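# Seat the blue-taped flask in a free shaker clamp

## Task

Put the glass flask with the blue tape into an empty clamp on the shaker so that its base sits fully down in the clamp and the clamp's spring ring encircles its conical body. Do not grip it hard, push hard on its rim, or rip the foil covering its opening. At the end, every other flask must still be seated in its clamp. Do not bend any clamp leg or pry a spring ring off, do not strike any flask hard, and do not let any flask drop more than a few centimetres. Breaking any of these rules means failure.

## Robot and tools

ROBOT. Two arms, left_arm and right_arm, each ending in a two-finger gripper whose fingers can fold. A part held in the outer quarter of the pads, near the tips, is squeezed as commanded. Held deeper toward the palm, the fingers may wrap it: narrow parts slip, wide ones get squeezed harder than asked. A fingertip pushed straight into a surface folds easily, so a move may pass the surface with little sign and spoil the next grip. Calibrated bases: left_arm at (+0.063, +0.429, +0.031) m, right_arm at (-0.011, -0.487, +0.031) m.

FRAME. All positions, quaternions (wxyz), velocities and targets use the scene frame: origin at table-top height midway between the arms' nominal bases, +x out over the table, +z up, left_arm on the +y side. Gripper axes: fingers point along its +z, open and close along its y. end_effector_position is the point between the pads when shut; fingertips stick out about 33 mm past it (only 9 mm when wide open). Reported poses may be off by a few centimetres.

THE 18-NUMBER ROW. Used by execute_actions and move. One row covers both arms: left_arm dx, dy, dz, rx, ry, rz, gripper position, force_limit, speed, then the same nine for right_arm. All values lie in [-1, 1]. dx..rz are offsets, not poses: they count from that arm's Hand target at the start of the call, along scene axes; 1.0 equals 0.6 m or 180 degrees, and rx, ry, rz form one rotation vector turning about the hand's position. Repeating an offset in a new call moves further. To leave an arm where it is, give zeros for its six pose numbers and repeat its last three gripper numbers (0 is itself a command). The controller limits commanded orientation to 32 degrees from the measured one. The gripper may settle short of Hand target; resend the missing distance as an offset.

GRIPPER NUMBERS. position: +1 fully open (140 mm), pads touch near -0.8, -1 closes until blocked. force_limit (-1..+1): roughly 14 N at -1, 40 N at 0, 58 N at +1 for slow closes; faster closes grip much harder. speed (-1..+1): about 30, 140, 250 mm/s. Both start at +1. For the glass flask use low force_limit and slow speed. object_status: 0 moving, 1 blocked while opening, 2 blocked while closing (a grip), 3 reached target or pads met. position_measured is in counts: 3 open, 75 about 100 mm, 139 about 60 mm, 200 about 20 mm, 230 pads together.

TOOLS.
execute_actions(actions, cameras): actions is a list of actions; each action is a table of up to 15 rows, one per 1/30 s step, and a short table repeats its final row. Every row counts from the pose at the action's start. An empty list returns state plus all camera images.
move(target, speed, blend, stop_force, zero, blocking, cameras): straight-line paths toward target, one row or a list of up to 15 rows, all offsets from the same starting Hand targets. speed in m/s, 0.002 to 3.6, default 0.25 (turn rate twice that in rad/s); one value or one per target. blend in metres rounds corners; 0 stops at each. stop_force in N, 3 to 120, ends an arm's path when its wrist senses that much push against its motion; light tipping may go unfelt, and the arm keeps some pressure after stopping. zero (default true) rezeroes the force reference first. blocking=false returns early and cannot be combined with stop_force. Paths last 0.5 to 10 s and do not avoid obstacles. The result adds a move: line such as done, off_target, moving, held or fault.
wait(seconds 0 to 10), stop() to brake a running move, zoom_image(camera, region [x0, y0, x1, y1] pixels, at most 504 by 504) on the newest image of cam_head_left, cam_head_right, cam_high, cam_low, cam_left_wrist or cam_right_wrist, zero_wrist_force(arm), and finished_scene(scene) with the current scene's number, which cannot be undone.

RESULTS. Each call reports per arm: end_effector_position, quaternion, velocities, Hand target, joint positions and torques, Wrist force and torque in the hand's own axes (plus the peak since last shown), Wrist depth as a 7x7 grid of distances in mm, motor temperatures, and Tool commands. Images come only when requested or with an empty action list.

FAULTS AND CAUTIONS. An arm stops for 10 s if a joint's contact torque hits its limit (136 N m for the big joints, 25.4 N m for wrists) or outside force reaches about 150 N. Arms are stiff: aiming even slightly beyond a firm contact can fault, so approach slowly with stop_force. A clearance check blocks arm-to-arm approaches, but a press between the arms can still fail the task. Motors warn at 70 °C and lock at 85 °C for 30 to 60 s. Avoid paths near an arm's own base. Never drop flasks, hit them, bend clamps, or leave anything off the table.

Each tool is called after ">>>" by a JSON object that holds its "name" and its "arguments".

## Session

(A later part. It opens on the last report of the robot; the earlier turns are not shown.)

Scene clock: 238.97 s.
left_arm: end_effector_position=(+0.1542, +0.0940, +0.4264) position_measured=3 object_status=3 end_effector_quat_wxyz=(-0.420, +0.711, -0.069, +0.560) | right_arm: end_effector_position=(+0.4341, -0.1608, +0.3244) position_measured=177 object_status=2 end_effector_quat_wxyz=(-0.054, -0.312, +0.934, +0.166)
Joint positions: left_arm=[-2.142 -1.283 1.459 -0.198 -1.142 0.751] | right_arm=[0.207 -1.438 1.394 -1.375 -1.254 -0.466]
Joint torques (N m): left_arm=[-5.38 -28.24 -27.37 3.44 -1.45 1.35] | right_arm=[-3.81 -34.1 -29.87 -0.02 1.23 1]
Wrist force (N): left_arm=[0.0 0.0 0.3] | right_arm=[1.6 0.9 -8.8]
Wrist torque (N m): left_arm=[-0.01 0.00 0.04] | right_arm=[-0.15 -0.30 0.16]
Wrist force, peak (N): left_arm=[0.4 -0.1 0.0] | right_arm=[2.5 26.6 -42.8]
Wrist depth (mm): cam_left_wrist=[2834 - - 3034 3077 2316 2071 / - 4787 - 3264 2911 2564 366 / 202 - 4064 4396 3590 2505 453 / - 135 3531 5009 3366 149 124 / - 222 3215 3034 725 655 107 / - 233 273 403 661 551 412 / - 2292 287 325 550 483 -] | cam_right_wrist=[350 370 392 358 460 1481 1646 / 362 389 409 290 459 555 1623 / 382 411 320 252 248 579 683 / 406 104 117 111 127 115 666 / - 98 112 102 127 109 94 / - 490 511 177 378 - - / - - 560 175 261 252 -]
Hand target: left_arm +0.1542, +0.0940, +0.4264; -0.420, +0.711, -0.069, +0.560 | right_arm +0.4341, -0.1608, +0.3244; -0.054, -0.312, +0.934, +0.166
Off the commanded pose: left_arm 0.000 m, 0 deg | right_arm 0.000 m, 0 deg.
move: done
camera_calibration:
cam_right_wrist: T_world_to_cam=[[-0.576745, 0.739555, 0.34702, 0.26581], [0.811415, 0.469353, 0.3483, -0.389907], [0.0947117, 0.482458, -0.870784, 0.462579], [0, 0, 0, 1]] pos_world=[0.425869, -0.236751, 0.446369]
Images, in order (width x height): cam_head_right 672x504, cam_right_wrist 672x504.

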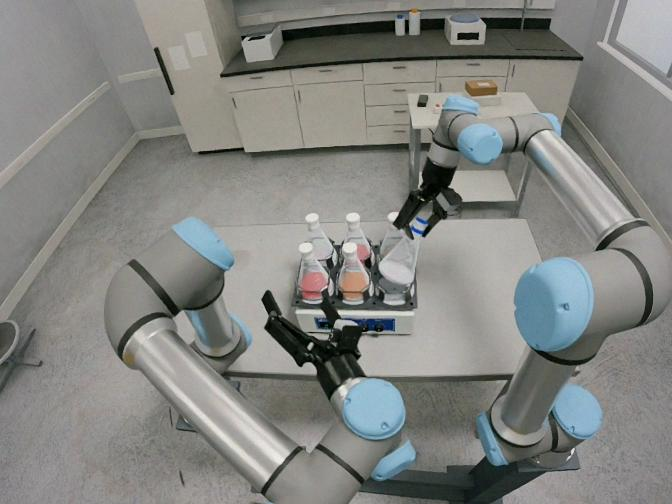

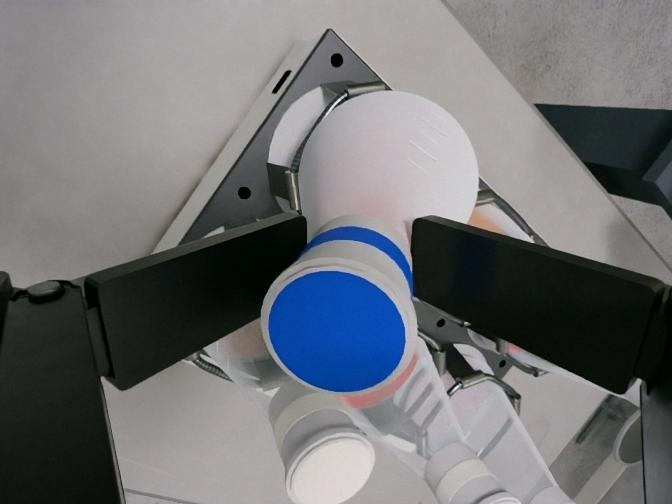

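>>> {"name": "move", "arguments": {"target": [[0,0,0,0,0,0,1,1,1,0,0,0.2,0,0,0,-1,-0.05,-1],[0,0,0,0,0,0,1,1,1,-0.1,-0.27,0.2,0,0,0,-1,-0.05,-1]], "speed": 0.1, "cameras": ["cam_right_wrist","cam_head_right","cam_low"]}}

>>> {"name": "zoom_image", "arguments": {"camera": "cam_head_right", "region": [390, 160, 530, 340]}}

Scene clock: 250.07 s.
left_arm: end_effector_position=(+0.1542, +0.0940, +0.4264) position_measured=3 object_status=3 end_effector_quat_wxyz=(-0.420, +0.711, -0.069, +0.560) | right_arm: end_effector_position=(+0.3740, -0.3229, +0.4444) position_measured=177 object_status=2 end_effector_quat_wxyz=(-0.054, -0.312, +0.934, +0.166)
Joint positions: left_arm=[-2.142 -1.283 1.459 -0.198 -1.142 0.751] | right_arm=[-0.119 -1.632 1.258 -0.95 -1.319 -0.799]
Joint torques (N m): left_arm=[-4.9 -27.88 -27.83 3.24 -1.48 1.27] | right_arm=[8.66 -11.82 -35.02 -3.52 2.14 1.18]
Wrist force (N): left_arm=[0.2 0.0 0.1] | right_arm=[1.6 -2.7 4.7]
Wrist torque (N m): left_arm=[0.00 -0.04 0.04] | right_arm=[-0.19 -0.23 0.11]
Wrist force, peak (N): left_arm=[-0.2 -0.1 0.4] | right_arm=[1.6 -11.1 5.9]
Wrist depth (mm): cam_left_wrist=[2476 - - 3168 2992 2341 2071 / 2834 3779 4308 3122 3034 2534 289 / 202 - - 5822 3531 2693 450 / - 128 3034 3779 3264 150 124 / - 223 2798 3215 813 - 106 / - 235 272 378 657 550 412 / - 2052 286 324 550 484 -] | cam_right_wrist=[- 467 503 1500 1509 1590 1705 / 468 492 - 559 1559 1693 1881 / 486 515 270 274 651 1717 1991 / 509 521 122 121 121 100 777 / - 86 123 125 127 81 84 / - 611 691 515 568 - 77 / - - 745 777 - - -]
Hand target: left_arm +0.1542, +0.0940, +0.4264; -0.420, +0.711, -0.069, +0.560 | right_arm +0.3741, -0.3228, +0.4444; -0.054, -0.312, +0.934, +0.166
Off the commanded pose: left_arm 0.000 m, 0 deg | right_arm 0.000 m, 0 deg.
move: done
camera_calibration:
cam_right_wrist: T_world_to_cam=[[-0.57663, 0.739662, 0.346985, 0.309391], [0.811486, 0.469234, 0.348295, -0.307054], [0.0948035, 0.482411, -0.8708, 0.650871], [0, 0, 0, 1]] pos_world=[0.365869, -0.398751, 0.566369]
Images, in order (width x height): cam_head_right 672x504, cam_low 672x504, cam_right_wrist 672x504.

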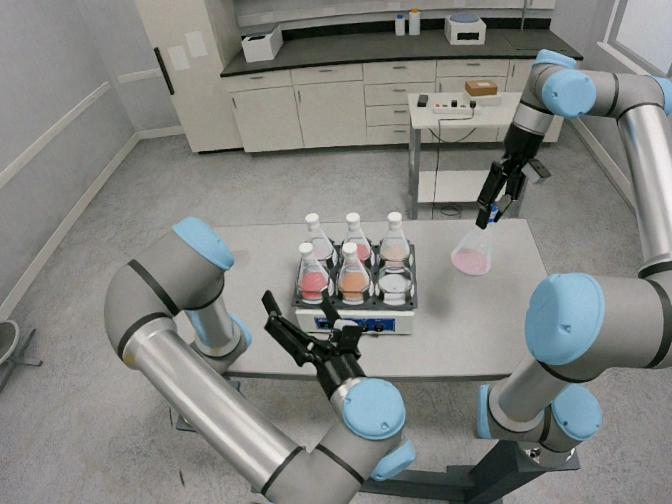

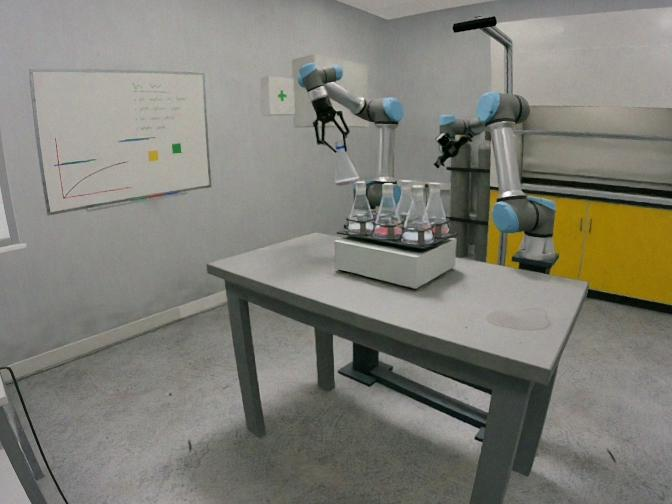

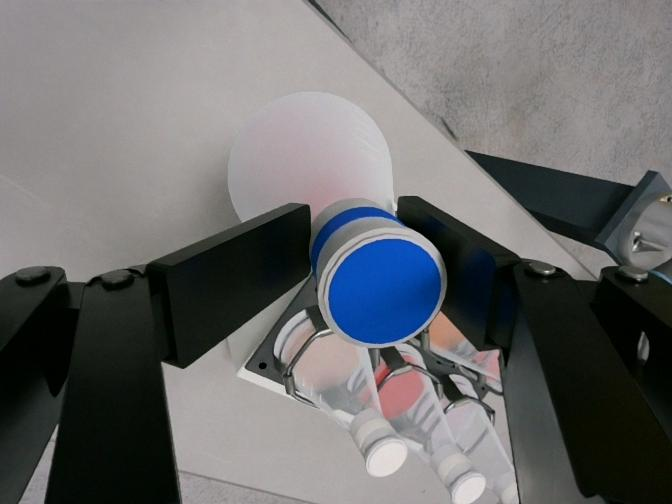

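Scaled by 2.800 from the camera's 672x504 image, which has a finer 960x720 frame.

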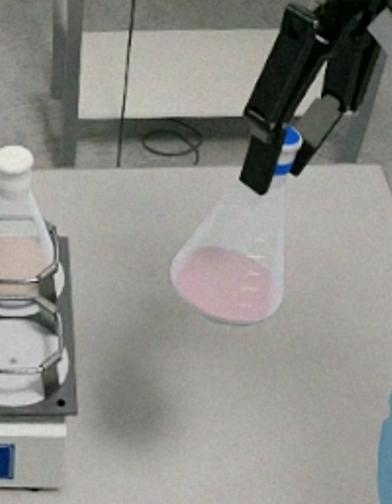

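>>> {"name": "move", "arguments": {"target": [[0,0,0,0,0,0,1,1,1,0,0,-0.42,-0.044,-0.044,0,-1,-0.05,-1]], "speed": 0.15}}

>>> {"name": "move", "arguments": {"target": [0,0,0,0,0,0,1,1,1,0,0,-0.15,0,0,0,-1,-0.05,-1], "speed": 0.02, "stop_force": 5, "cameras": ["cam_right_wrist","cam_high","cam_head_right"]}}

>>> {"name": "zoom_image", "arguments": {"camera": "cam_high", "region": [170, 60, 310, 210]}}

Scene clock: 257.57 s.
left_arm: end_effector_position=(+0.1542, +0.0940, +0.4264) position_measured=3 object_status=3 end_effector_quat_wxyz=(-0.420, +0.711, -0.069, +0.560) | right_arm: end_effector_position=(+0.3740, -0.3228, +0.1924) position_measured=177 object_status=2 end_effector_quat_wxyz=(-0.011, -0.318, +0.945, +0.079)
Joint positions: left_arm=[-2.142 -1.283 1.459 -0.198 -1.142 0.751] | right_arm=[-0.028 -1.746 2.017 -1.765 -1.43 -0.687]
Joint torques (N m): left_arm=[-4.75 -28.45 -27.13 3.33 -1.39 1.19] | right_arm=[-10.81 -30.3 -24.39 -3.93 1.67 -1.43]
Wrist force (N): left_arm=[0.0 0.1 0.3] | right_arm=[1.4 -1.4 4.8]
Wrist torque (N m): left_arm=[0.01 0.00 0.04] | right_arm=[-0.10 -0.16 0.14]
Wrist force, peak (N): left_arm=[-0.4 0.0 -0.3] | right_arm=[1.8 -1.4 7.2]
Wrist depth (mm): cam_left_wrist=[3474 2992 3077 2834 2951 2267 2071 / - 3419 - 3168 2911 2420 366 / 199 3917 - 3590 3474 2564 457 / - 127 - 4488 3314 149 124 / - 222 288 3474 - 653 106 / - 233 273 386 667 522 412 / - 2564 287 326 536 479 -] | cam_right_wrist=[265 271 281 291 301 309 1173 / 280 288 294 271 318 331 347 / - 305 308 270 338 353 368 / 311 314 122 121 121 346 390 / - 86 134 124 128 82 84 / - - 394 389 326 - 77 / - - - 342 297 - -]
Hand target: left_arm +0.1542, +0.0940, +0.4264; -0.420, +0.711, -0.069, +0.560 | right_arm +0.3741, -0.3228, +0.1924; -0.011, -0.318, +0.945, +0.079
Off the commanded pose: left_arm 0.000 m, 0 deg | right_arm 0.000 m, 0 deg.
move: done

Scene clock: 260.33 s.
left_arm: end_effector_position=(+0.1542, +0.0940, +0.4264) position_measured=3 object_status=3 end_effector_quat_wxyz=(-0.420, +0.711, -0.069, +0.560) | right_arm: end_effector_position=(+0.3741, -0.3228, +0.1587) position_measured=177 object_status=2 end_effector_quat_wxyz=(-0.011, -0.318, +0.945, +0.079)
Joint positions: left_arm=[-2.142 -1.283 1.459 -0.198 -1.142 0.751] | right_arm=[-0.028 -1.718 2.084 -1.861 -1.43 -0.687]
Joint torques (N m): left_arm=[-3.8 -29.23 -27.87 3.49 -1.35 1.06] | right_arm=[-7.94 -31.08 -35.83 -4.23 -1.01 -1.4]
Wrist force (N): left_arm=[0.1 0.1 0.0] | right_arm=[1.8 -1.3 4.6]
Wrist torque (N m): left_arm=[0.02 -0.02 0.03] | right_arm=[-0.09 -0.24 0.13]
Wrist force, peak (N): left_arm=[-0.2 -0.3 0.0] | right_arm=[-1.5 0.2 -7.1]
Wrist depth (mm): cam_left_wrist=[- - - 3168 2727 2292 2133 / - - - 2727 2834 2420 291 / 212 2992 - - 3474 2534 453 / - 128 4488 3531 3474 149 124 / - 222 281 3366 804 653 106 / - 234 273 401 690 548 414 / - 266 290 325 570 482 -] | cam_right_wrist=[238 242 252 259 269 276 1139 / 249 257 264 265 284 295 306 / 265 271 281 269 302 315 330 / 277 278 122 121 121 327 349 / - 95 142 123 126 104 85 / - 333 347 360 322 - 77 / - - 387 350 287 - -]
Hand target: left_arm +0.1542, +0.0940, +0.4264; -0.420, +0.711, -0.069, +0.560 | right_arm +0.3741, -0.3228, +0.1587; -0.011, -0.318, +0.945, +0.079 (not the last commanded pose)
Off the commanded pose: left_arm 0.000 m, 0 deg | right_arm 0.056 m, 0 deg.
move: contact (right_arm)
camera_calibration:
cam_right_wrist: T_world_to_cam=[[-0.611813, 0.774724, 0.159645, 0.462796], [0.760372, 0.520399, 0.388611, -0.178286], [0.217987, 0.359147, -0.907466, 0.321989], [0, 0, 0, 1]] pos_world=[0.348519, -0.381401, 0.287595]
Images, in order (width x height): cam_head_right 672x504, cam_high 672x504, cam_right_wrist 672x504.

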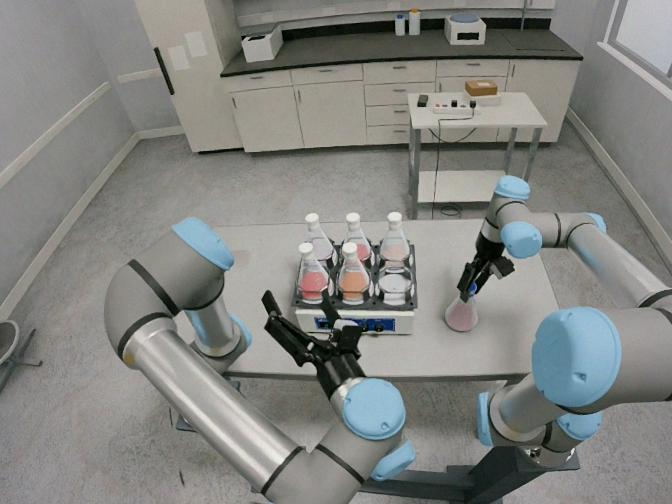

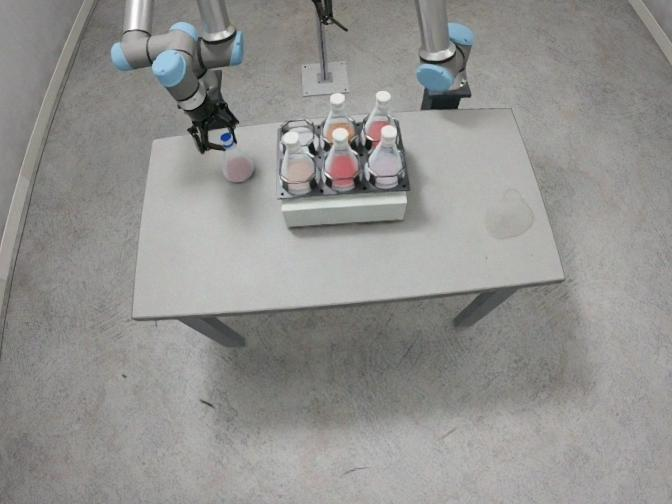

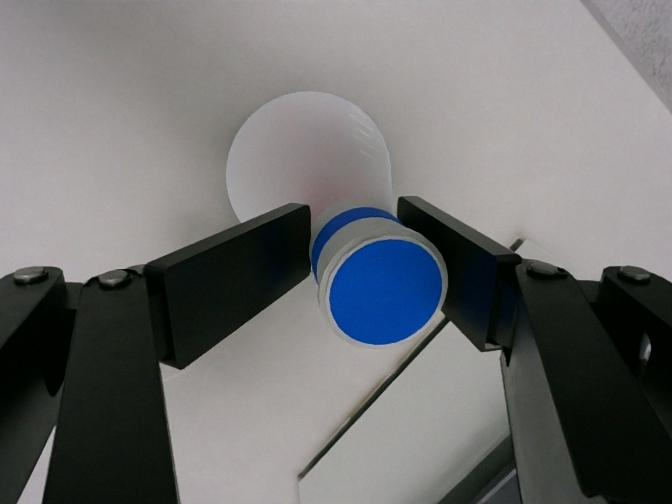

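Scaled by 3.360 from the camera's 672x504 image, which has a finer 960x720 frame.

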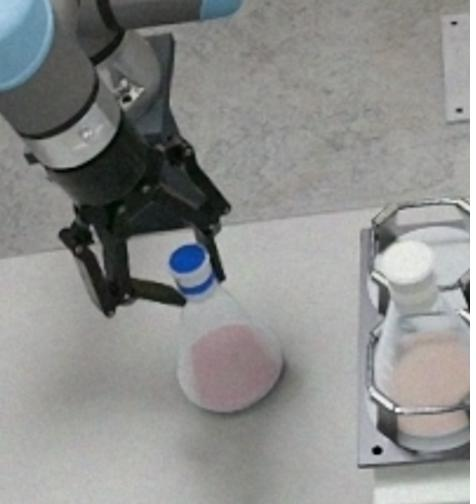

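>>> {"name": "move", "arguments": {"target": [0,0,0,0,0,0,1,1,1,0,0,-0.007,0,0,0,-1,-0.05,-1], "speed": 0.01}}

>>> {"name": "move", "arguments": {"target": [0,0,0,0,0,0,1,1,1,0,0,0,0,0,0,0.25,-1,-1]}}

>>> {"name": "move", "arguments": {"target": [0,0,0,0,0,0,1,1,1,0.02,-0.027,0.22,0,0,0,0.25,-1,-1], "speed": 0.15, "cameras": ["cam_right_wrist"]}}

Scene clock: 265.23 s.
left_arm: end_effector_position=(+0.1542, +0.0940, +0.4264) position_measured=3 object_status=3 end_effector_quat_wxyz=(-0.420, +0.711, -0.069, +0.560) | right_arm: end_effector_position=(+0.3741, -0.3228, +0.1544) position_measured=177 object_status=2 end_effector_quat_wxyz=(-0.011, -0.318, +0.945, +0.079)
Joint positions: left_arm=[-2.142 -1.283 1.459 -0.198 -1.142 0.751] | right_arm=[-0.028 -1.714 2.093 -1.873 -1.43 -0.687]
Joint torques (N m): left_arm=[-4.61 -29.07 -27.7 3.29 -1.55 1.13] | right_arm=[4.67 -9.18 -19.7 -1.36 -0.93 -1.34]
Wrist force (N): left_arm=[-0.1 0.1 0.2] | right_arm=[-0.5 0.5 -5.8]
Wrist torque (N m): left_arm=[0.02 0.02 0.03] | right_arm=[-0.40 -0.29 0.17]
Wrist force, peak (N): left_arm=[0.2 -0.2 0.4] | right_arm=[-0.8 0.8 -7.9]
Wrist depth (mm): cam_left_wrist=[- 3917 - 3077 3122 2476 2091 / - 4308 - 3917 2992 2534 290 / 201 - 3714 4488 3314 2595 453 / - 127 4224 4142 4224 149 124 / - 223 3366 3474 - 639 106 / - 234 272 386 659 555 413 / - 2032 292 326 551 485 -] | cam_right_wrist=[234 240 247 254 264 275 1134 / 246 253 258 262 282 290 301 / 262 267 272 273 296 314 325 / 276 277 122 128 119 322 101 / - 96 128 120 124 107 92 / - 330 343 355 313 - - / - 359 373 349 279 - -]
Hand target: left_arm +0.1542, +0.0940, +0.4264; -0.420, +0.711, -0.069, +0.560 | right_arm +0.3741, -0.3228, +0.1545; -0.011, -0.318, +0.945, +0.079
Off the commanded pose: left_arm 0.000 m, 0 deg | right_arm 0.000 m, 0 deg.
move: done

Scene clock: 267.13 s.
left_arm: end_effector_position=(+0.1542, +0.0940, +0.4264) position_measured=3 object_status=3 end_effector_quat_wxyz=(-0.420, +0.711, -0.069, +0.560) | right_arm: end_effector_position=(+0.3741, -0.3228, +0.1545) position_measured=98 object_status=0 end_effector_quat_wxyz=(-0.011, -0.318, +0.945, +0.079)
Joint positions: left_arm=[-2.142 -1.283 1.459 -0.198 -1.142 0.751] | right_arm=[-0.028 -1.714 2.093 -1.873 -1.43 -0.687]
Joint torques (N m): left_arm=[-5.21 -29.35 -27.57 3.15 -1.32 0.98] | right_arm=[8.23 -29.83 -34.09 -4.03 1.66 -0.29]
Wrist force (N): left_arm=[0.1 0.0 0.1] | right_arm=[1.6 -1.0 2.2]
Wrist torque (N m): left_arm=[-0.01 -0.01 0.04] | right_arm=[-0.11 -0.21 0.14]
Wrist force, peak (N): left_arm=[0.1 -0.1 0.3] | right_arm=[-0.4 0.6 -5.7]
Wrist depth (mm): cam_left_wrist=[- - - 2951 2992 2420 2112 / 2911 - - 3215 2911 2595 290 / 208 - - 3989 3419 2627 452 / - 127 - 3590 3419 149 124 / - 222 279 3366 865 412 106 / - 235 273 376 663 554 413 / - 268 289 327 550 482 -] | cam_right_wrist=[233 240 247 258 264 274 1118 / 246 252 258 263 278 291 303 / 261 271 272 273 296 309 312 / 275 109 279 126 119 132 351 / - 80 319 121 126 114 78 / - - 340 358 310 - 62 / - - 369 345 276 - -]
Hand target: left_arm +0.1542, +0.0940, +0.4264; -0.420, +0.711, -0.069, +0.560 | right_arm +0.3741, -0.3228, +0.1545; -0.011, -0.318, +0.945, +0.079
Off the commanded pose: left_arm 0.000 m, 0 deg | right_arm 0.000 m, 0 deg.
move: done

Scene clock: 268.50 s.
left_arm: end_effector_position=(+0.1542, +0.0940, +0.4264) position_measured=3 object_status=3 end_effector_quat_wxyz=(-0.420, +0.711, -0.069, +0.560) | right_arm: end_effector_position=(+0.3861, -0.3391, +0.2864) position_measured=98 object_status=3 end_effector_quat_wxyz=(-0.011, -0.318, +0.945, +0.079)
Joint positions: left_arm=[-2.142 -1.283 1.459 -0.198 -1.142 0.751] | right_arm=[-0.066 -1.762 1.785 -1.513 -1.433 -0.726]
Joint torques (N m): left_arm=[-4.97 -28.16 -27.41 3.29 -1.46 1.18] | right_arm=[8.85 -7.42 -30.08 -1.59 -0.58 1.89]
Wrist force (N): left_arm=[0.0 0.0 0.1] | right_arm=[1.5 -0.8 2.2]
Wrist torque (N m): left_arm=[-0.01 0.00 0.04] | right_arm=[-0.05 -0.18 0.20]
Wrist force, peak (N): left_arm=[0.0 -0.2 0.2] | right_arm=[1.9 -0.8 4.2]
Wrist depth (mm): cam_left_wrist=[2911 - 5009 3034 2834 2316 2071 / 3590 - 4142 3419 2872 2505 365 / 209 - - - 3366 2534 453 / - 127 2992 4142 3264 149 124 / - 222 282 3215 898 643 106 / - 233 273 388 663 552 412 / - 2564 289 327 552 482 -] | cam_right_wrist=[346 353 365 374 382 1228 1288 / 363 369 382 386 414 - 1362 / 381 396 401 247 423 444 448 / 400 109 141 451 451 123 515 / - 80 469 482 402 114 78 / - - 512 446 361 - 62 / - - 546 558 371 - -]
Hand target: left_arm +0.1542, +0.0940, +0.4264; -0.420, +0.711, -0.069, +0.560 | right_arm +0.3861, -0.3390, +0.2865; -0.011, -0.318, +0.945, +0.079
Off the commanded pose: left_arm 0.000 m, 0 deg | right_arm 0.000 m, 0 deg.
move: done
camera_calibration:
cam_right_wrist: T_world_to_cam=[[-0.611812, 0.774738, 0.159583, 0.462317], [0.760346, 0.520385, 0.388683, -0.22867], [0.218082, 0.359139, -0.907446, 0.44112], [0, 0, 0, 1]] pos_world=[0.360519, -0.397601, 0.415395]
Images, in order (width x height): cam_right_wrist 672x504.

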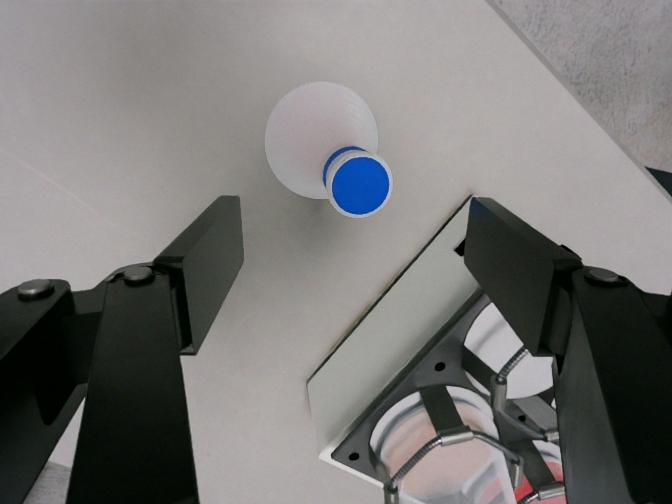

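>>> {"name": "move", "arguments": {"target": [[0,0,0,0,0,0,1,1,1,0.02,-0.22,0.13,0.4293,-0.2576,0.1929,0.25,-1,-1],[0,0,0,0,0,0,1,1,1,-0.0163,-0.2333,-0.05,0.4293,-0.2576,0.1929,0.25,-1,-1]], "speed": 0.25, "cameras": ["cam_right_wrist","cam_head_right","cam_high","cam_low"]}}

Scene clock: 291.03 s.
left_arm: end_effector_position=(+0.1542, +0.0940, +0.4264) position_measured=3 object_status=3 end_effector_quat_wxyz=(-0.420, +0.711, -0.069, +0.560) | right_arm: end_effector_position=(+0.3763, -0.4791, +0.2565) position_measured=98 object_status=3 end_effector_quat_wxyz=(+0.500, -0.500, +0.500, +0.500)
Joint positions: left_arm=[-2.142 -1.283 1.459 -0.198 -1.142 0.751] | right_arm=[-0.934 -1.192 1.826 -0.633 -0.938 -3.143]
Joint torques (N m): left_arm=[-4.89 -29.06 -27.7 3.23 -1.32 0.93] | right_arm=[11.39 -41.57 -17.99 0.53 1.18 1.66]
Wrist force (N): left_arm=[0.0 0.1 0.1] | right_arm=[1.1 0.1 0.5]
Wrist torque (N m): left_arm=[0.03 0.01 0.04] | right_arm=[0.29 0.18 0.22]
Wrist force, peak (N): left_arm=[-0.1 -0.3 0.4] | right_arm=[4.1 0.6 0.4]
Wrist depth (mm): cam_left_wrist=[- - 3779 3034 3077 2267 2013 / 2834 - - 3215 2872 2505 365 / 202 - - 2911 3531 2627 454 / - 127 4683 4142 3474 149 124 / - 223 3314 3531 - 435 107 / - 233 272 387 663 560 413 / - 2316 288 326 551 483 -] | cam_right_wrist=[3762 419 423 258 901 862 3646 / 2548 - - - 865 - - / - - 498 - 859 3822 - / - 100 141 - - 132 595 / - 80 - - - 114 78 / - - - 2724 - - 62 / - - 2257 2279 2346 - -]
Hand target: left_arm +0.1542, +0.0940, +0.4264; -0.420, +0.711, -0.069, +0.560 | right_arm +0.3763, -0.4790, +0.2565; +0.500, -0.500, +0.500, +0.500
Off the commanded pose: left_arm 0.000 m, 0 deg | right_arm 0.000 m, 0 deg.
move: done
camera_calibration:
cam_right_wrist: T_world_to_cam=[[-0.999858, -0.00374099, -0.0164311, 0.38779], [-0.0139457, -0.363679, 0.93142, -0.408098], [-0.00946009, 0.931517, 0.363576, 0.500135], [0, 0, 0, 1]] pos_world=[0.386776, -0.61285, 0.204645]
Images, in order (width x height): cam_head_right 672x504, cam_high 672x504, cam_low 672x504, cam_right_wrist 672x504.

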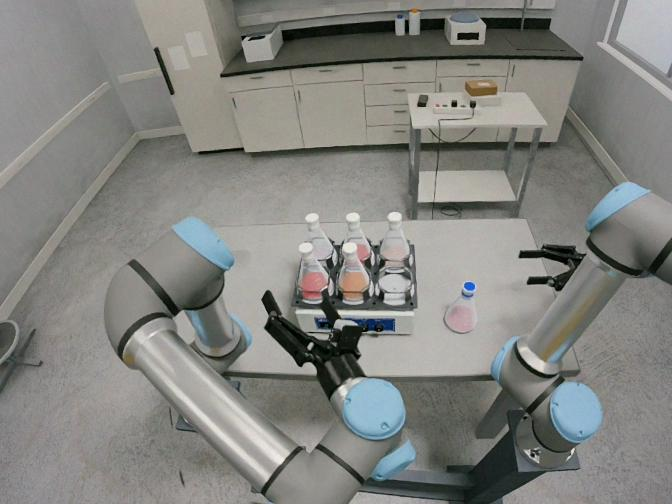

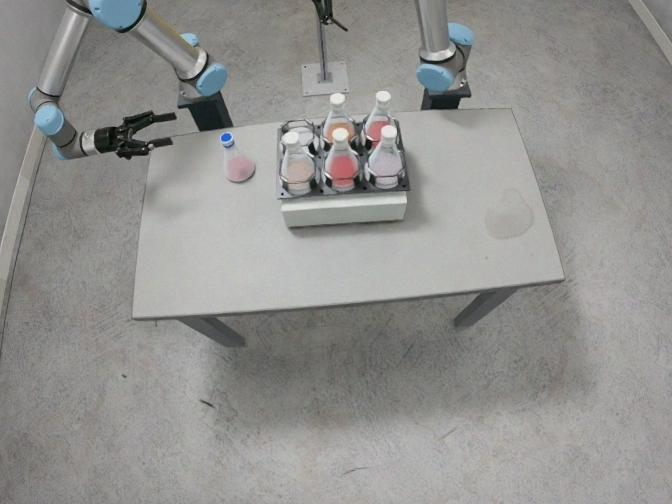

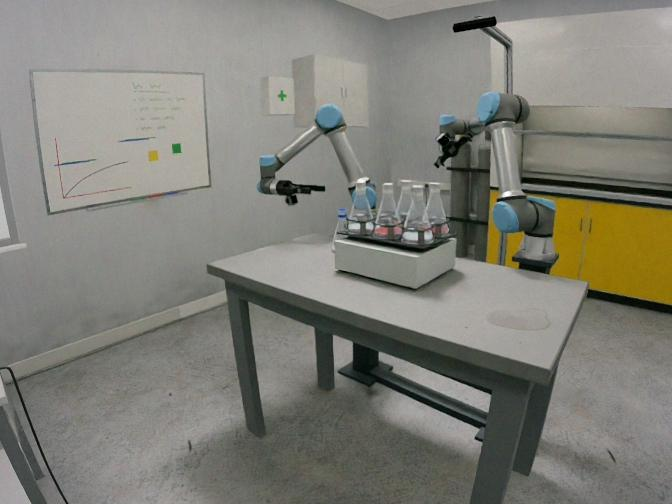

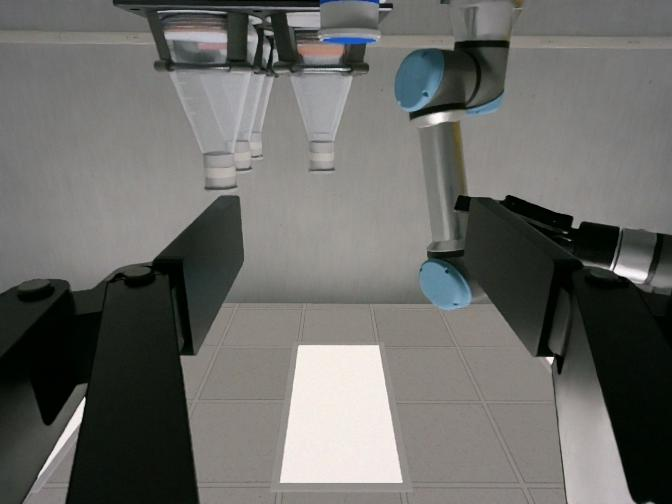

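>>> {"name": "move", "arguments": {"target": [[0,0,0,0,0,0,1,1,1,0,0,-0.1775,0,0,0,0.25,-1,-1],[0,0,0,0,0,0,1,1,1,0.0005,0.15,-0.1775,0,0,0,0.25,-1,-1],[0,0,0,0,0,0,1,1,1,0.0005,0.23,-0.1775,0,0,0,0.25,-1,-1]], "speed": [0.15,0.12,0.05], "cameras": ["cam_right_wrist","cam_head_right"]}}

>>> {"name": "zoom_image", "arguments": {"camera": "cam_head_right", "region": [410, 220, 580, 360]}}

Scene clock: 299.63 s.
left_arm: end_effector_position=(+0.1542, +0.0940, +0.4264) position_measured=3 object_status=3 end_effector_quat_wxyz=(-0.420, +0.711, -0.069, +0.560) | right_arm: end_effector_position=(+0.3765, -0.3409, +0.1500) position_measured=98 object_status=3 end_effector_quat_wxyz=(+0.500, -0.500, +0.500, +0.500)
Joint positions: left_arm=[-2.142 -1.283 1.459 -0.198 -1.142 0.751] | right_arm=[-0.72 -1.125 2.112 -0.987 -0.723 -3.143]
Joint torques (N m): left_arm=[-3.36 -28.7 -27.08 3.06 -1.51 0.96] | right_arm=[-12.7 -24.93 -19.95 2.95 -1.44 1.04]
Wrist force (N): left_arm=[-0.1 0.0 0.1] | right_arm=[1.4 -0.1 0.2]
Wrist torque (N m): left_arm=[0.00 0.02 0.04] | right_arm=[0.29 0.06 0.21]
Wrist force, peak (N): left_arm=[-0.4 -0.3 -0.2] | right_arm=[3.3 0.1 0.7]
Wrist depth (mm): cam_left_wrist=[- - 3989 2951 3122 2367 1995 / 2476 - - 3989 3034 2564 290 / 202 3264 - 4064 3714 2292 455 / - 128 3531 4896 3651 149 124 / - 223 275 3474 838 665 106 / - 234 273 387 653 508 413 / - 1995 290 326 545 474 -] | cam_right_wrist=[277 276 278 278 287 755 - / 286 290 293 295 752 793 - / - 322 328 334 772 - 3435 / - 100 141 150 156 122 - / - 80 126 3385 809 113 78 / - - 2346 - 898 - 62 / - - 2061 - - - -]
Hand target: left_arm +0.1542, +0.0940, +0.4264; -0.420, +0.711, -0.069, +0.560 | right_arm +0.3766, -0.3410, +0.1500; +0.500, -0.500, +0.500, +0.500
Off the commanded pose: left_arm 0.000 m, 0 deg | right_arm 0.000 m, 0 deg.
move: done
camera_calibration:
cam_right_wrist: T_world_to_cam=[[-0.999852, -0.00395451, -0.0167247, 0.386783], [-0.0141446, -0.36339, 0.93153, -0.258434], [-0.00976131, 0.931629, 0.36328, 0.410322], [0, 0, 0, 1]] pos_world=[0.387076, -0.47465, 0.0981463]
Images, in order (width x height): cam_head_right 672x504, cam_right_wrist 672x504.

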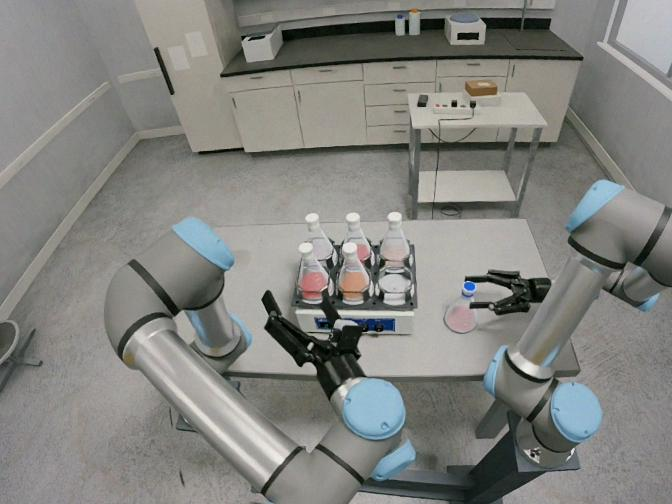

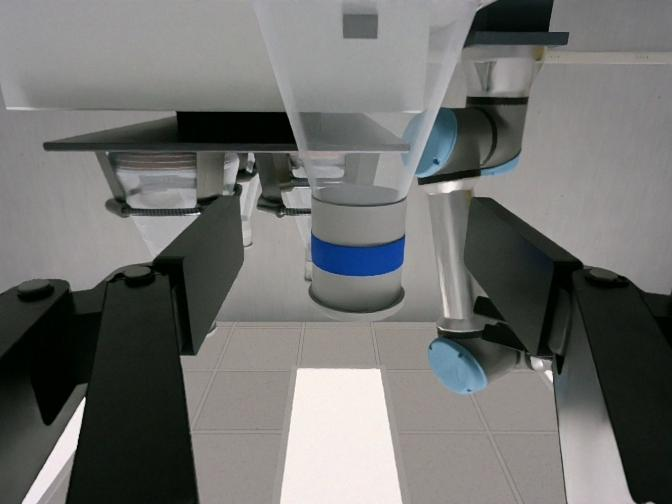

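Scaled by 2.965 from the camera's 672x504 image, which has a finer 960x720 frame.

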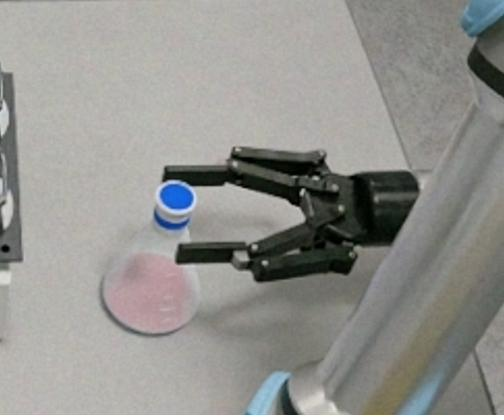

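>>> {"name": "move", "arguments": {"target": [0,0,0,0,0,0,1,1,1,0,0,0,0,0,0,-1,-0.02,-1], "cameras": ["cam_right_wrist"]}}

>>> {"name": "move", "arguments": {"target": [[0,0,0,0,0,0,1,1,1,0,0,0.04,0,0,0,-1,-0.02,-1],[0,0,0,0,0,0,1,1,1,0,0,0.4,0,0,0,-1,-0.02,-1]], "speed": [0.05,0.15], "cameras": ["cam_right_wrist","cam_head_right"]}}

>>> {"name": "zoom_image", "arguments": {"camera": "cam_head_right", "region": [390, 160, 560, 320]}}

Scene clock: 307.70 s.
left_arm: end_effector_position=(+0.1542, +0.0940, +0.4264) position_measured=3 object_status=3 end_effector_quat_wxyz=(-0.420, +0.711, -0.069, +0.560) | right_arm: end_effector_position=(+0.3766, -0.3410, +0.1500) position_measured=179 object_status=0 end_effector_quat_wxyz=(+0.500, -0.500, +0.500, +0.500)
Joint positions: left_arm=[-2.142 -1.283 1.459 -0.198 -1.142 0.751] | right_arm=[-0.72 -1.125 2.112 -0.987 -0.723 -3.143]
Joint torques (N m): left_arm=[-4.43 -29.37 -27.45 3.03 -1.4 0.86] | right_arm=[-11.56 -23.24 -19.61 2.35 0.84 1.28]
Wrist force (N): left_arm=[-0.2 -0.2 0.0] | right_arm=[4.1 -0.1 0.4]
Wrist torque (N m): left_arm=[-0.05 0.04 0.04] | right_arm=[0.29 0.12 0.20]
Wrist force, peak (N): left_arm=[0.3 0.0 0.2] | right_arm=[4.4 -0.2 0.5]
Wrist depth (mm): cam_left_wrist=[- - 4896 2911 3168 2292 2032 / 2534 - 5254 3419 2911 2420 366 / 200 3264 5669 - 3264 2595 455 / - 127 3419 4683 3651 149 124 / - 223 3366 3366 828 419 106 / - 233 273 405 725 545 413 / - 2367 291 327 555 482 -] | cam_right_wrist=[274 276 278 280 571 757 - / 291 292 294 293 743 823 - / - 324 333 160 752 3885 - / - - 99 149 130 103 - / - 81 76 169 - 85 76 / - 72 - - - - 69 / - - - - - - -]
Hand target: left_arm +0.1542, +0.0940, +0.4264; -0.420, +0.711, -0.069, +0.560 | right_arm +0.3766, -0.3410, +0.1500; +0.500, -0.500, +0.500, +0.500
Off the commanded pose: left_arm 0.000 m, 0 deg | right_arm 0.000 m, 0 deg.
move: done
camera_calibration:
cam_right_wrist: T_world_to_cam=[[-0.999856, -0.00380025, -0.0165603, 0.386841], [-0.0140454, -0.363594, 0.931452, -0.258634], [-0.00956095, 0.93155, 0.363488, 0.410373], [0, 0, 0, 1]] pos_world=[0.387076, -0.47485, 0.0981457]
Images, in order (width x height): cam_right_wrist 672x504.

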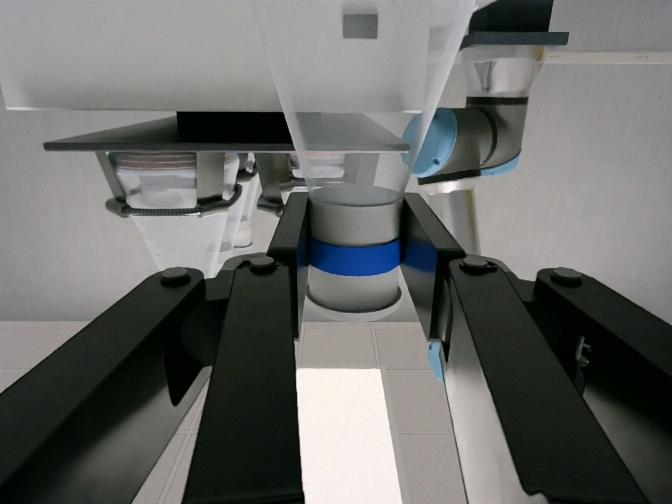

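Scene clock: 310.23 s.
left_arm: end_effector_position=(+0.1542, +0.0940, +0.4264) position_measured=3 object_status=3 end_effector_quat_wxyz=(-0.420, +0.711, -0.069, +0.560) | right_arm: end_effector_position=(+0.3766, -0.3410, +0.3899) position_measured=179 object_status=2 end_effector_quat_wxyz=(+0.500, -0.500, +0.500, +0.500)
Joint positions: left_arm=[-2.142 -1.283 1.459 -0.198 -1.142 0.751] | right_arm=[-0.72 -1.503 1.835 -0.332 -0.723 -3.143]
Joint torques (N m): left_arm=[-4.16 -29.79 -28.11 3.05 -1.45 0.69] | right_arm=[3.08 -13.96 -18.58 3.33 0.12 -1.22]
Wrist force (N): left_arm=[-0.1 -0.1 -0.2] | right_arm=[4.0 -0.2 0.1]
Wrist torque (N m): left_arm=[-0.02 0.02 0.04] | right_arm=[0.26 0.15 0.21]
Wrist force, peak (N): left_arm=[0.1 -0.4 -0.1] | right_arm=[6.6 0.0 0.3]
Wrist depth (mm): cam_left_wrist=[- - - 2992 2951 2420 2091 / - - - 3215 2951 2762 363 / 200 - - 4583 3314 2476 458 / - 127 - 5254 4488 149 124 / - 222 272 3590 - 417 106 / - 233 272 396 - 517 412 / - 274 288 325 351 466 -] | cam_right_wrist=[2604 315 429 418 679 757 2495 / - - - - 703 488 446 / - - - 160 695 727 480 / - 3537 99 150 130 716 653 / - 80 76 157 - 85 76 / - 72 - - - - 69 / - - - - - - -]
Hand target: left_arm +0.1542, +0.0940, +0.4264; -0.420, +0.711, -0.069, +0.560 | right_arm +0.3766, -0.3410, +0.3900; +0.500, -0.500, +0.500, +0.500
Off the commanded pose: left_arm 0.000 m, 0 deg | right_arm 0.000 m, 0 deg.
move: done
camera_calibration:
cam_right_wrist: T_world_to_cam=[[-0.999853, -0.003732, -0.0167464, 0.390908], [-0.0142457, -0.363387, 0.931529, -0.481941], [-0.0095619, 0.931631, 0.363281, 0.323281], [0, 0, 0, 1]] pos_world=[0.387076, -0.474851, 0.338046]
Images, in order (width x height): cam_head_right 672x504, cam_right_wrist 672x504.

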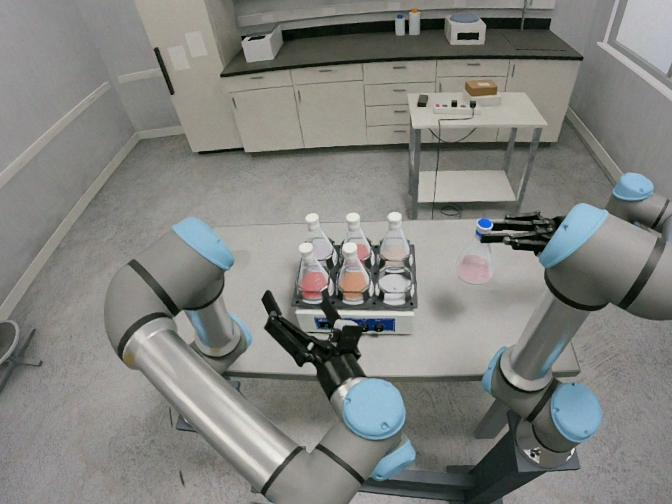

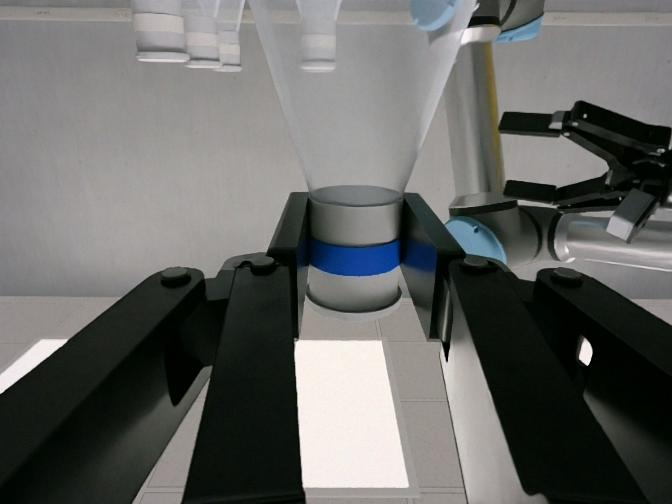

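Scaled by 2.965 from the camera's 672x504 image, which has a finer 960x720 frame.

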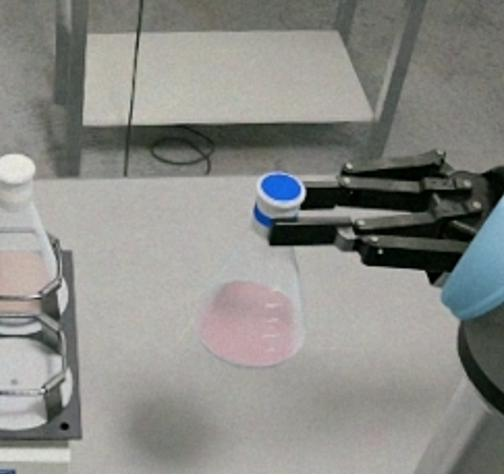

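>>> {"name": "move", "arguments": {"target": [[0,0,0,0,0,0,1,1,1,0.035,0.35,0,0,0,0,-1,-0.02,-1],[0,0,0,0,0,0,1,1,1,0.035,0.35,-0.08,0,0,0,-1,-0.02,-1]], "speed": [0.2,0.06], "cameras": ["cam_right_wrist","cam_head_right","cam_head_left","cam_high"]}}

>>> {"name": "zoom_image", "arguments": {"camera": "cam_head_right", "region": [340, 200, 450, 340]}}

>>> {"name": "zoom_image", "arguments": {"camera": "cam_head_left", "region": [330, 200, 440, 340]}}

>>> {"name": "zoom_image", "arguments": {"camera": "cam_high", "region": [240, 70, 350, 210]}}

Scene clock: 318.00 s.
left_arm: end_effector_position=(+0.1542, +0.0940, +0.4264) position_measured=3 object_status=3 end_effector_quat_wxyz=(-0.420, +0.711, -0.069, +0.560) | right_arm: end_effector_position=(+0.3976, -0.1310, +0.3418) position_measured=179 object_status=2 end_effector_quat_wxyz=(+0.500, -0.500, +0.500, +0.500) end_effector_velocity=(+0.000, +0.000, +0.002) end_effector_angular_velocity=(+0.001, +0.004, +0.000)
Joint positions: left_arm=[-2.142 -1.283 1.459 -0.198 -1.142 0.751] | right_arm=[-0.216 -1.481 1.944 -0.462 -0.219 -3.143]
Joint velocities: left_arm=[within noise] | right_arm=[0 -0.002 -0.002 0.007 0 0.001]
Joint torques (N m): left_arm=[-5.06 -29.35 -27.28 3.05 -1.35 0.85] | right_arm=[8.32 -37.08 -30.48 2.28 1.33 1.65]
Wrist force (N): left_arm=[0.0 0.0 0.1] | right_arm=[3.6 0.2 0.2]
Wrist torque (N m): left_arm=[0.00 0.01 0.04] | right_arm=[0.35 0.25 0.21]
Wrist force, peak (N): left_arm=[-0.1 -0.2 0.4] | right_arm=[4.1 0.1 3.2]
Wrist depth (mm): cam_left_wrist=[3314 2911 - 3034 3122 2292 2032 / - 3168 5254 3215 2911 2292 290 / 202 - - - 3419 2448 452 / - 127 3034 4064 3531 149 124 / - 222 279 3714 828 643 106 / - 234 272 387 - 528 - / - 2476 289 325 551 492 -] | cam_right_wrist=[- 3160 - 2821 547 495 578 / - 246 - 246 - 520 - / - - - 159 159 540 - / - - 99 149 130 546 423 / - 81 76 157 - 85 77 / - 72 - - - - 69 / - - - 2097 - - -]
Hand target: left_arm +0.1542, +0.0940, +0.4264; -0.420, +0.711, -0.069, +0.560 | right_arm +0.3976, -0.1310, +0.3420; +0.500, -0.500, +0.500, +0.500
Off the commanded pose: left_arm 0.000 m, 0 deg | right_arm 0.000 m, 0 deg.
move: done
camera_calibration:
cam_right_wrist: T_world_to_cam=[[-0.999861, -0.00381418, -0.0162449, 0.411719], [-0.0137466, -0.363592, 0.931457, -0.360759], [-0.00945926, 0.931551, 0.363489, 0.14519], [0, 0, 0, 1]] pos_world=[0.408075, -0.26485, 0.289945]
Images, in order (width x height): cam_head_left 672x504, cam_head_right 672x504, cam_high 672x504, cam_right_wrist 672x504.

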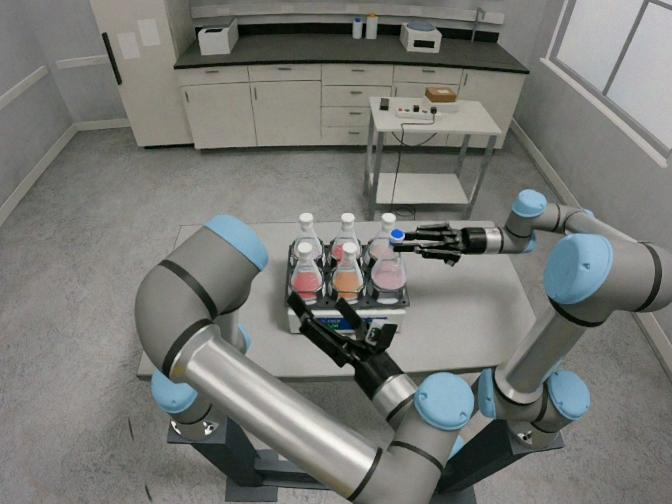

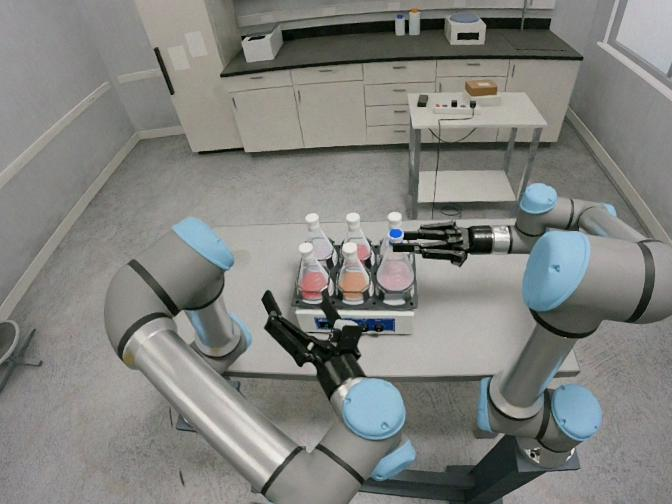

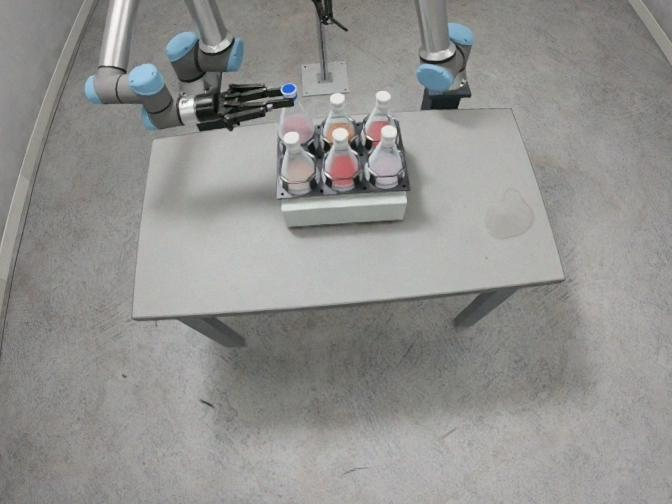

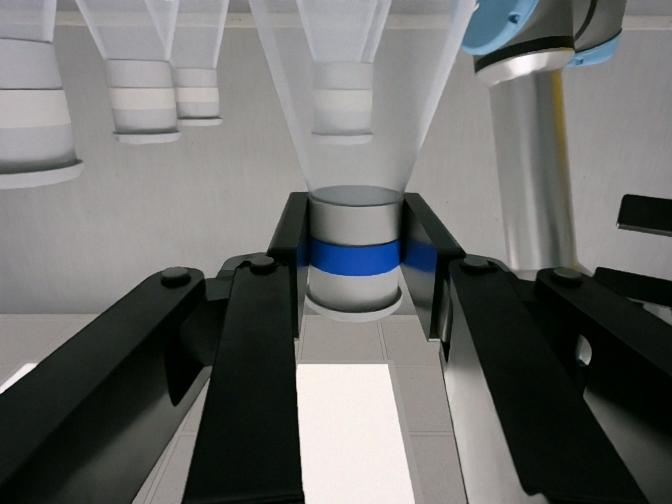

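Scaled by 3.600 from the camera's 672x504 image, which has a finer 960x720 frame.

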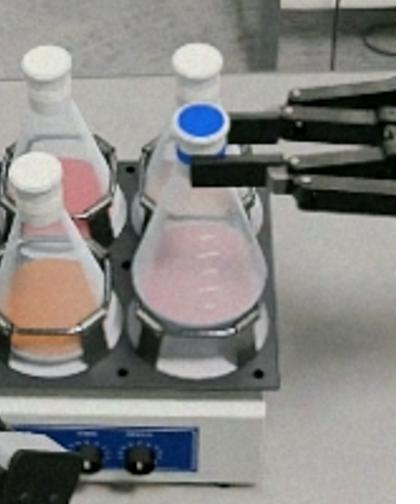

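Scaled by 3.600 from the camera's 672x504 image, which has a finer 960x720 frame.

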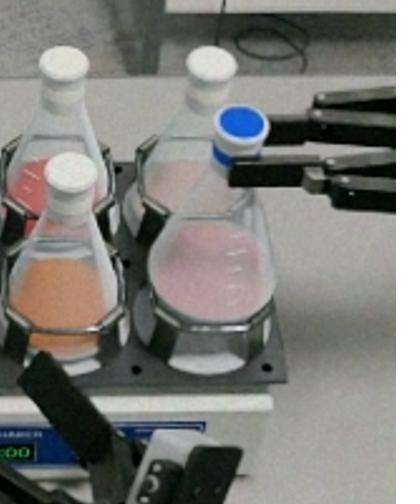

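Scaled by 3.600 from the camera's 672x504 image, which has a finer 960x720 frame.

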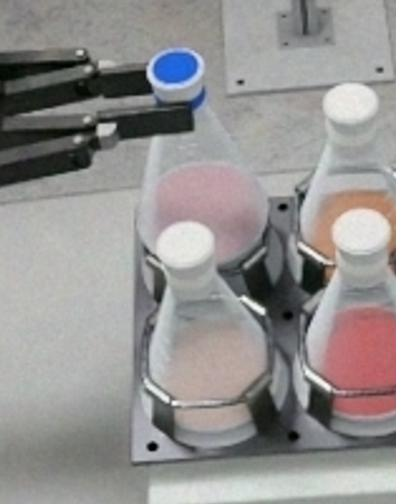

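>>> {"name": "move", "arguments": {"target": [0,0,0,0,0,0,1,1,1,0.001,0,-0.09,0,0,0,-1,-0.02,-1], "speed": 0.015, "stop_force": 35, "cameras": ["cam_right_wrist","cam_head_right"]}}

>>> {"name": "zoom_image", "arguments": {"camera": "cam_head_right", "region": [340, 200, 450, 340]}}

Scene clock: 322.17 s.
left_arm: end_effector_position=(+0.1542, +0.0940, +0.4264) position_measured=3 object_status=3 end_effector_quat_wxyz=(-0.420, +0.711, -0.069, +0.560) | right_arm: end_effector_position=(+0.3977, -0.1310, +0.3305) position_measured=179 object_status=2 end_effector_quat_wxyz=(+0.500, -0.500, +0.500, +0.500)
Joint positions: left_arm=[-2.142 -1.283 1.459 -0.198 -1.142 0.751] | right_arm=[-0.216 -1.467 1.961 -0.493 -0.219 -3.144]
Joint torques (N m): left_arm=[-5.37 -30.1 -26.87 2.91 -1.42 0.71] | right_arm=[8.35 -33.32 -26.2 0.91 0.9 -0.36]
Wrist force (N): left_arm=[0.0 0.0 0.2] | right_arm=[-12.4 0.8 1.5]
Wrist torque (N m): left_arm=[-0.01 0.00 0.04] | right_arm=[0.38 -0.10 0.27]
Wrist force, peak (N): left_arm=[0.1 -0.2 0.3] | right_arm=[-37.3 0.3 2.5]
Wrist depth (mm): cam_left_wrist=[- 2872 - 2951 3215 2341 2112 / - 3590 - 3366 2834 2476 366 / 200 - - 5822 3590 2476 444 / - 127 - 4488 3314 149 124 / - 222 3314 3215 832 665 107 / - 234 273 379 713 531 413 / - 2505 289 325 509 483 -] | cam_right_wrist=[- - 3291 2821 536 502 581 / - 248 - 248 - 519 2633 / 155 - - 159 - 539 3885 / - - 99 150 129 547 331 / - 81 76 156 - 89 77 / - 72 - - - - 69 / - - - - - - -]
Hand target: left_arm +0.1542, +0.0940, +0.4264; -0.420, +0.711, -0.069, +0.560 | right_arm +0.3977, -0.1310, +0.3305; +0.500, -0.500, +0.500, +0.500 (not the last commanded pose)
Off the commanded pose: left_arm 0.000 m, 0 deg | right_arm 0.043 m, 0 deg.
move: contact (right_arm)
camera_calibration:
cam_right_wrist: T_world_to_cam=[[-0.999853, -0.00385757, -0.0166899, 0.411845], [-0.0141453, -0.363596, 0.931449, -0.350068], [-0.00966151, 0.931549, 0.363488, 0.149381], [0, 0, 0, 1]] pos_world=[0.408276, -0.26485, 0.278646]
Images, in order (width x height): cam_head_right 672x504, cam_right_wrist 672x504.

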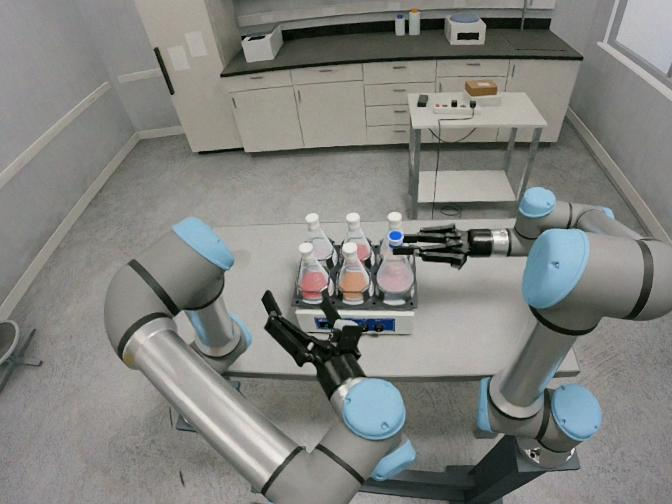

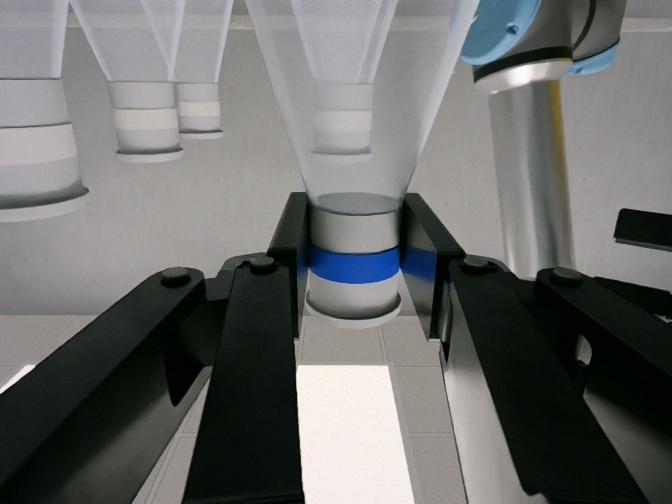

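Scaled by 3.600 from the camera's 672x504 image, which has a finer 960x720 frame.

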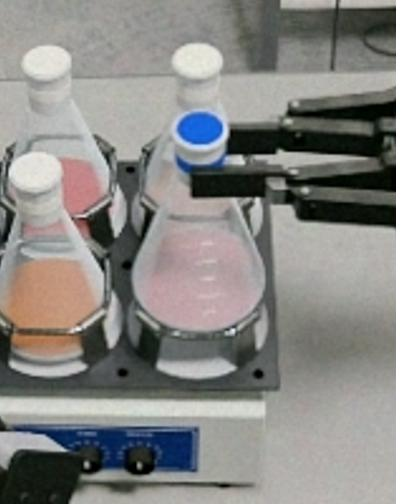

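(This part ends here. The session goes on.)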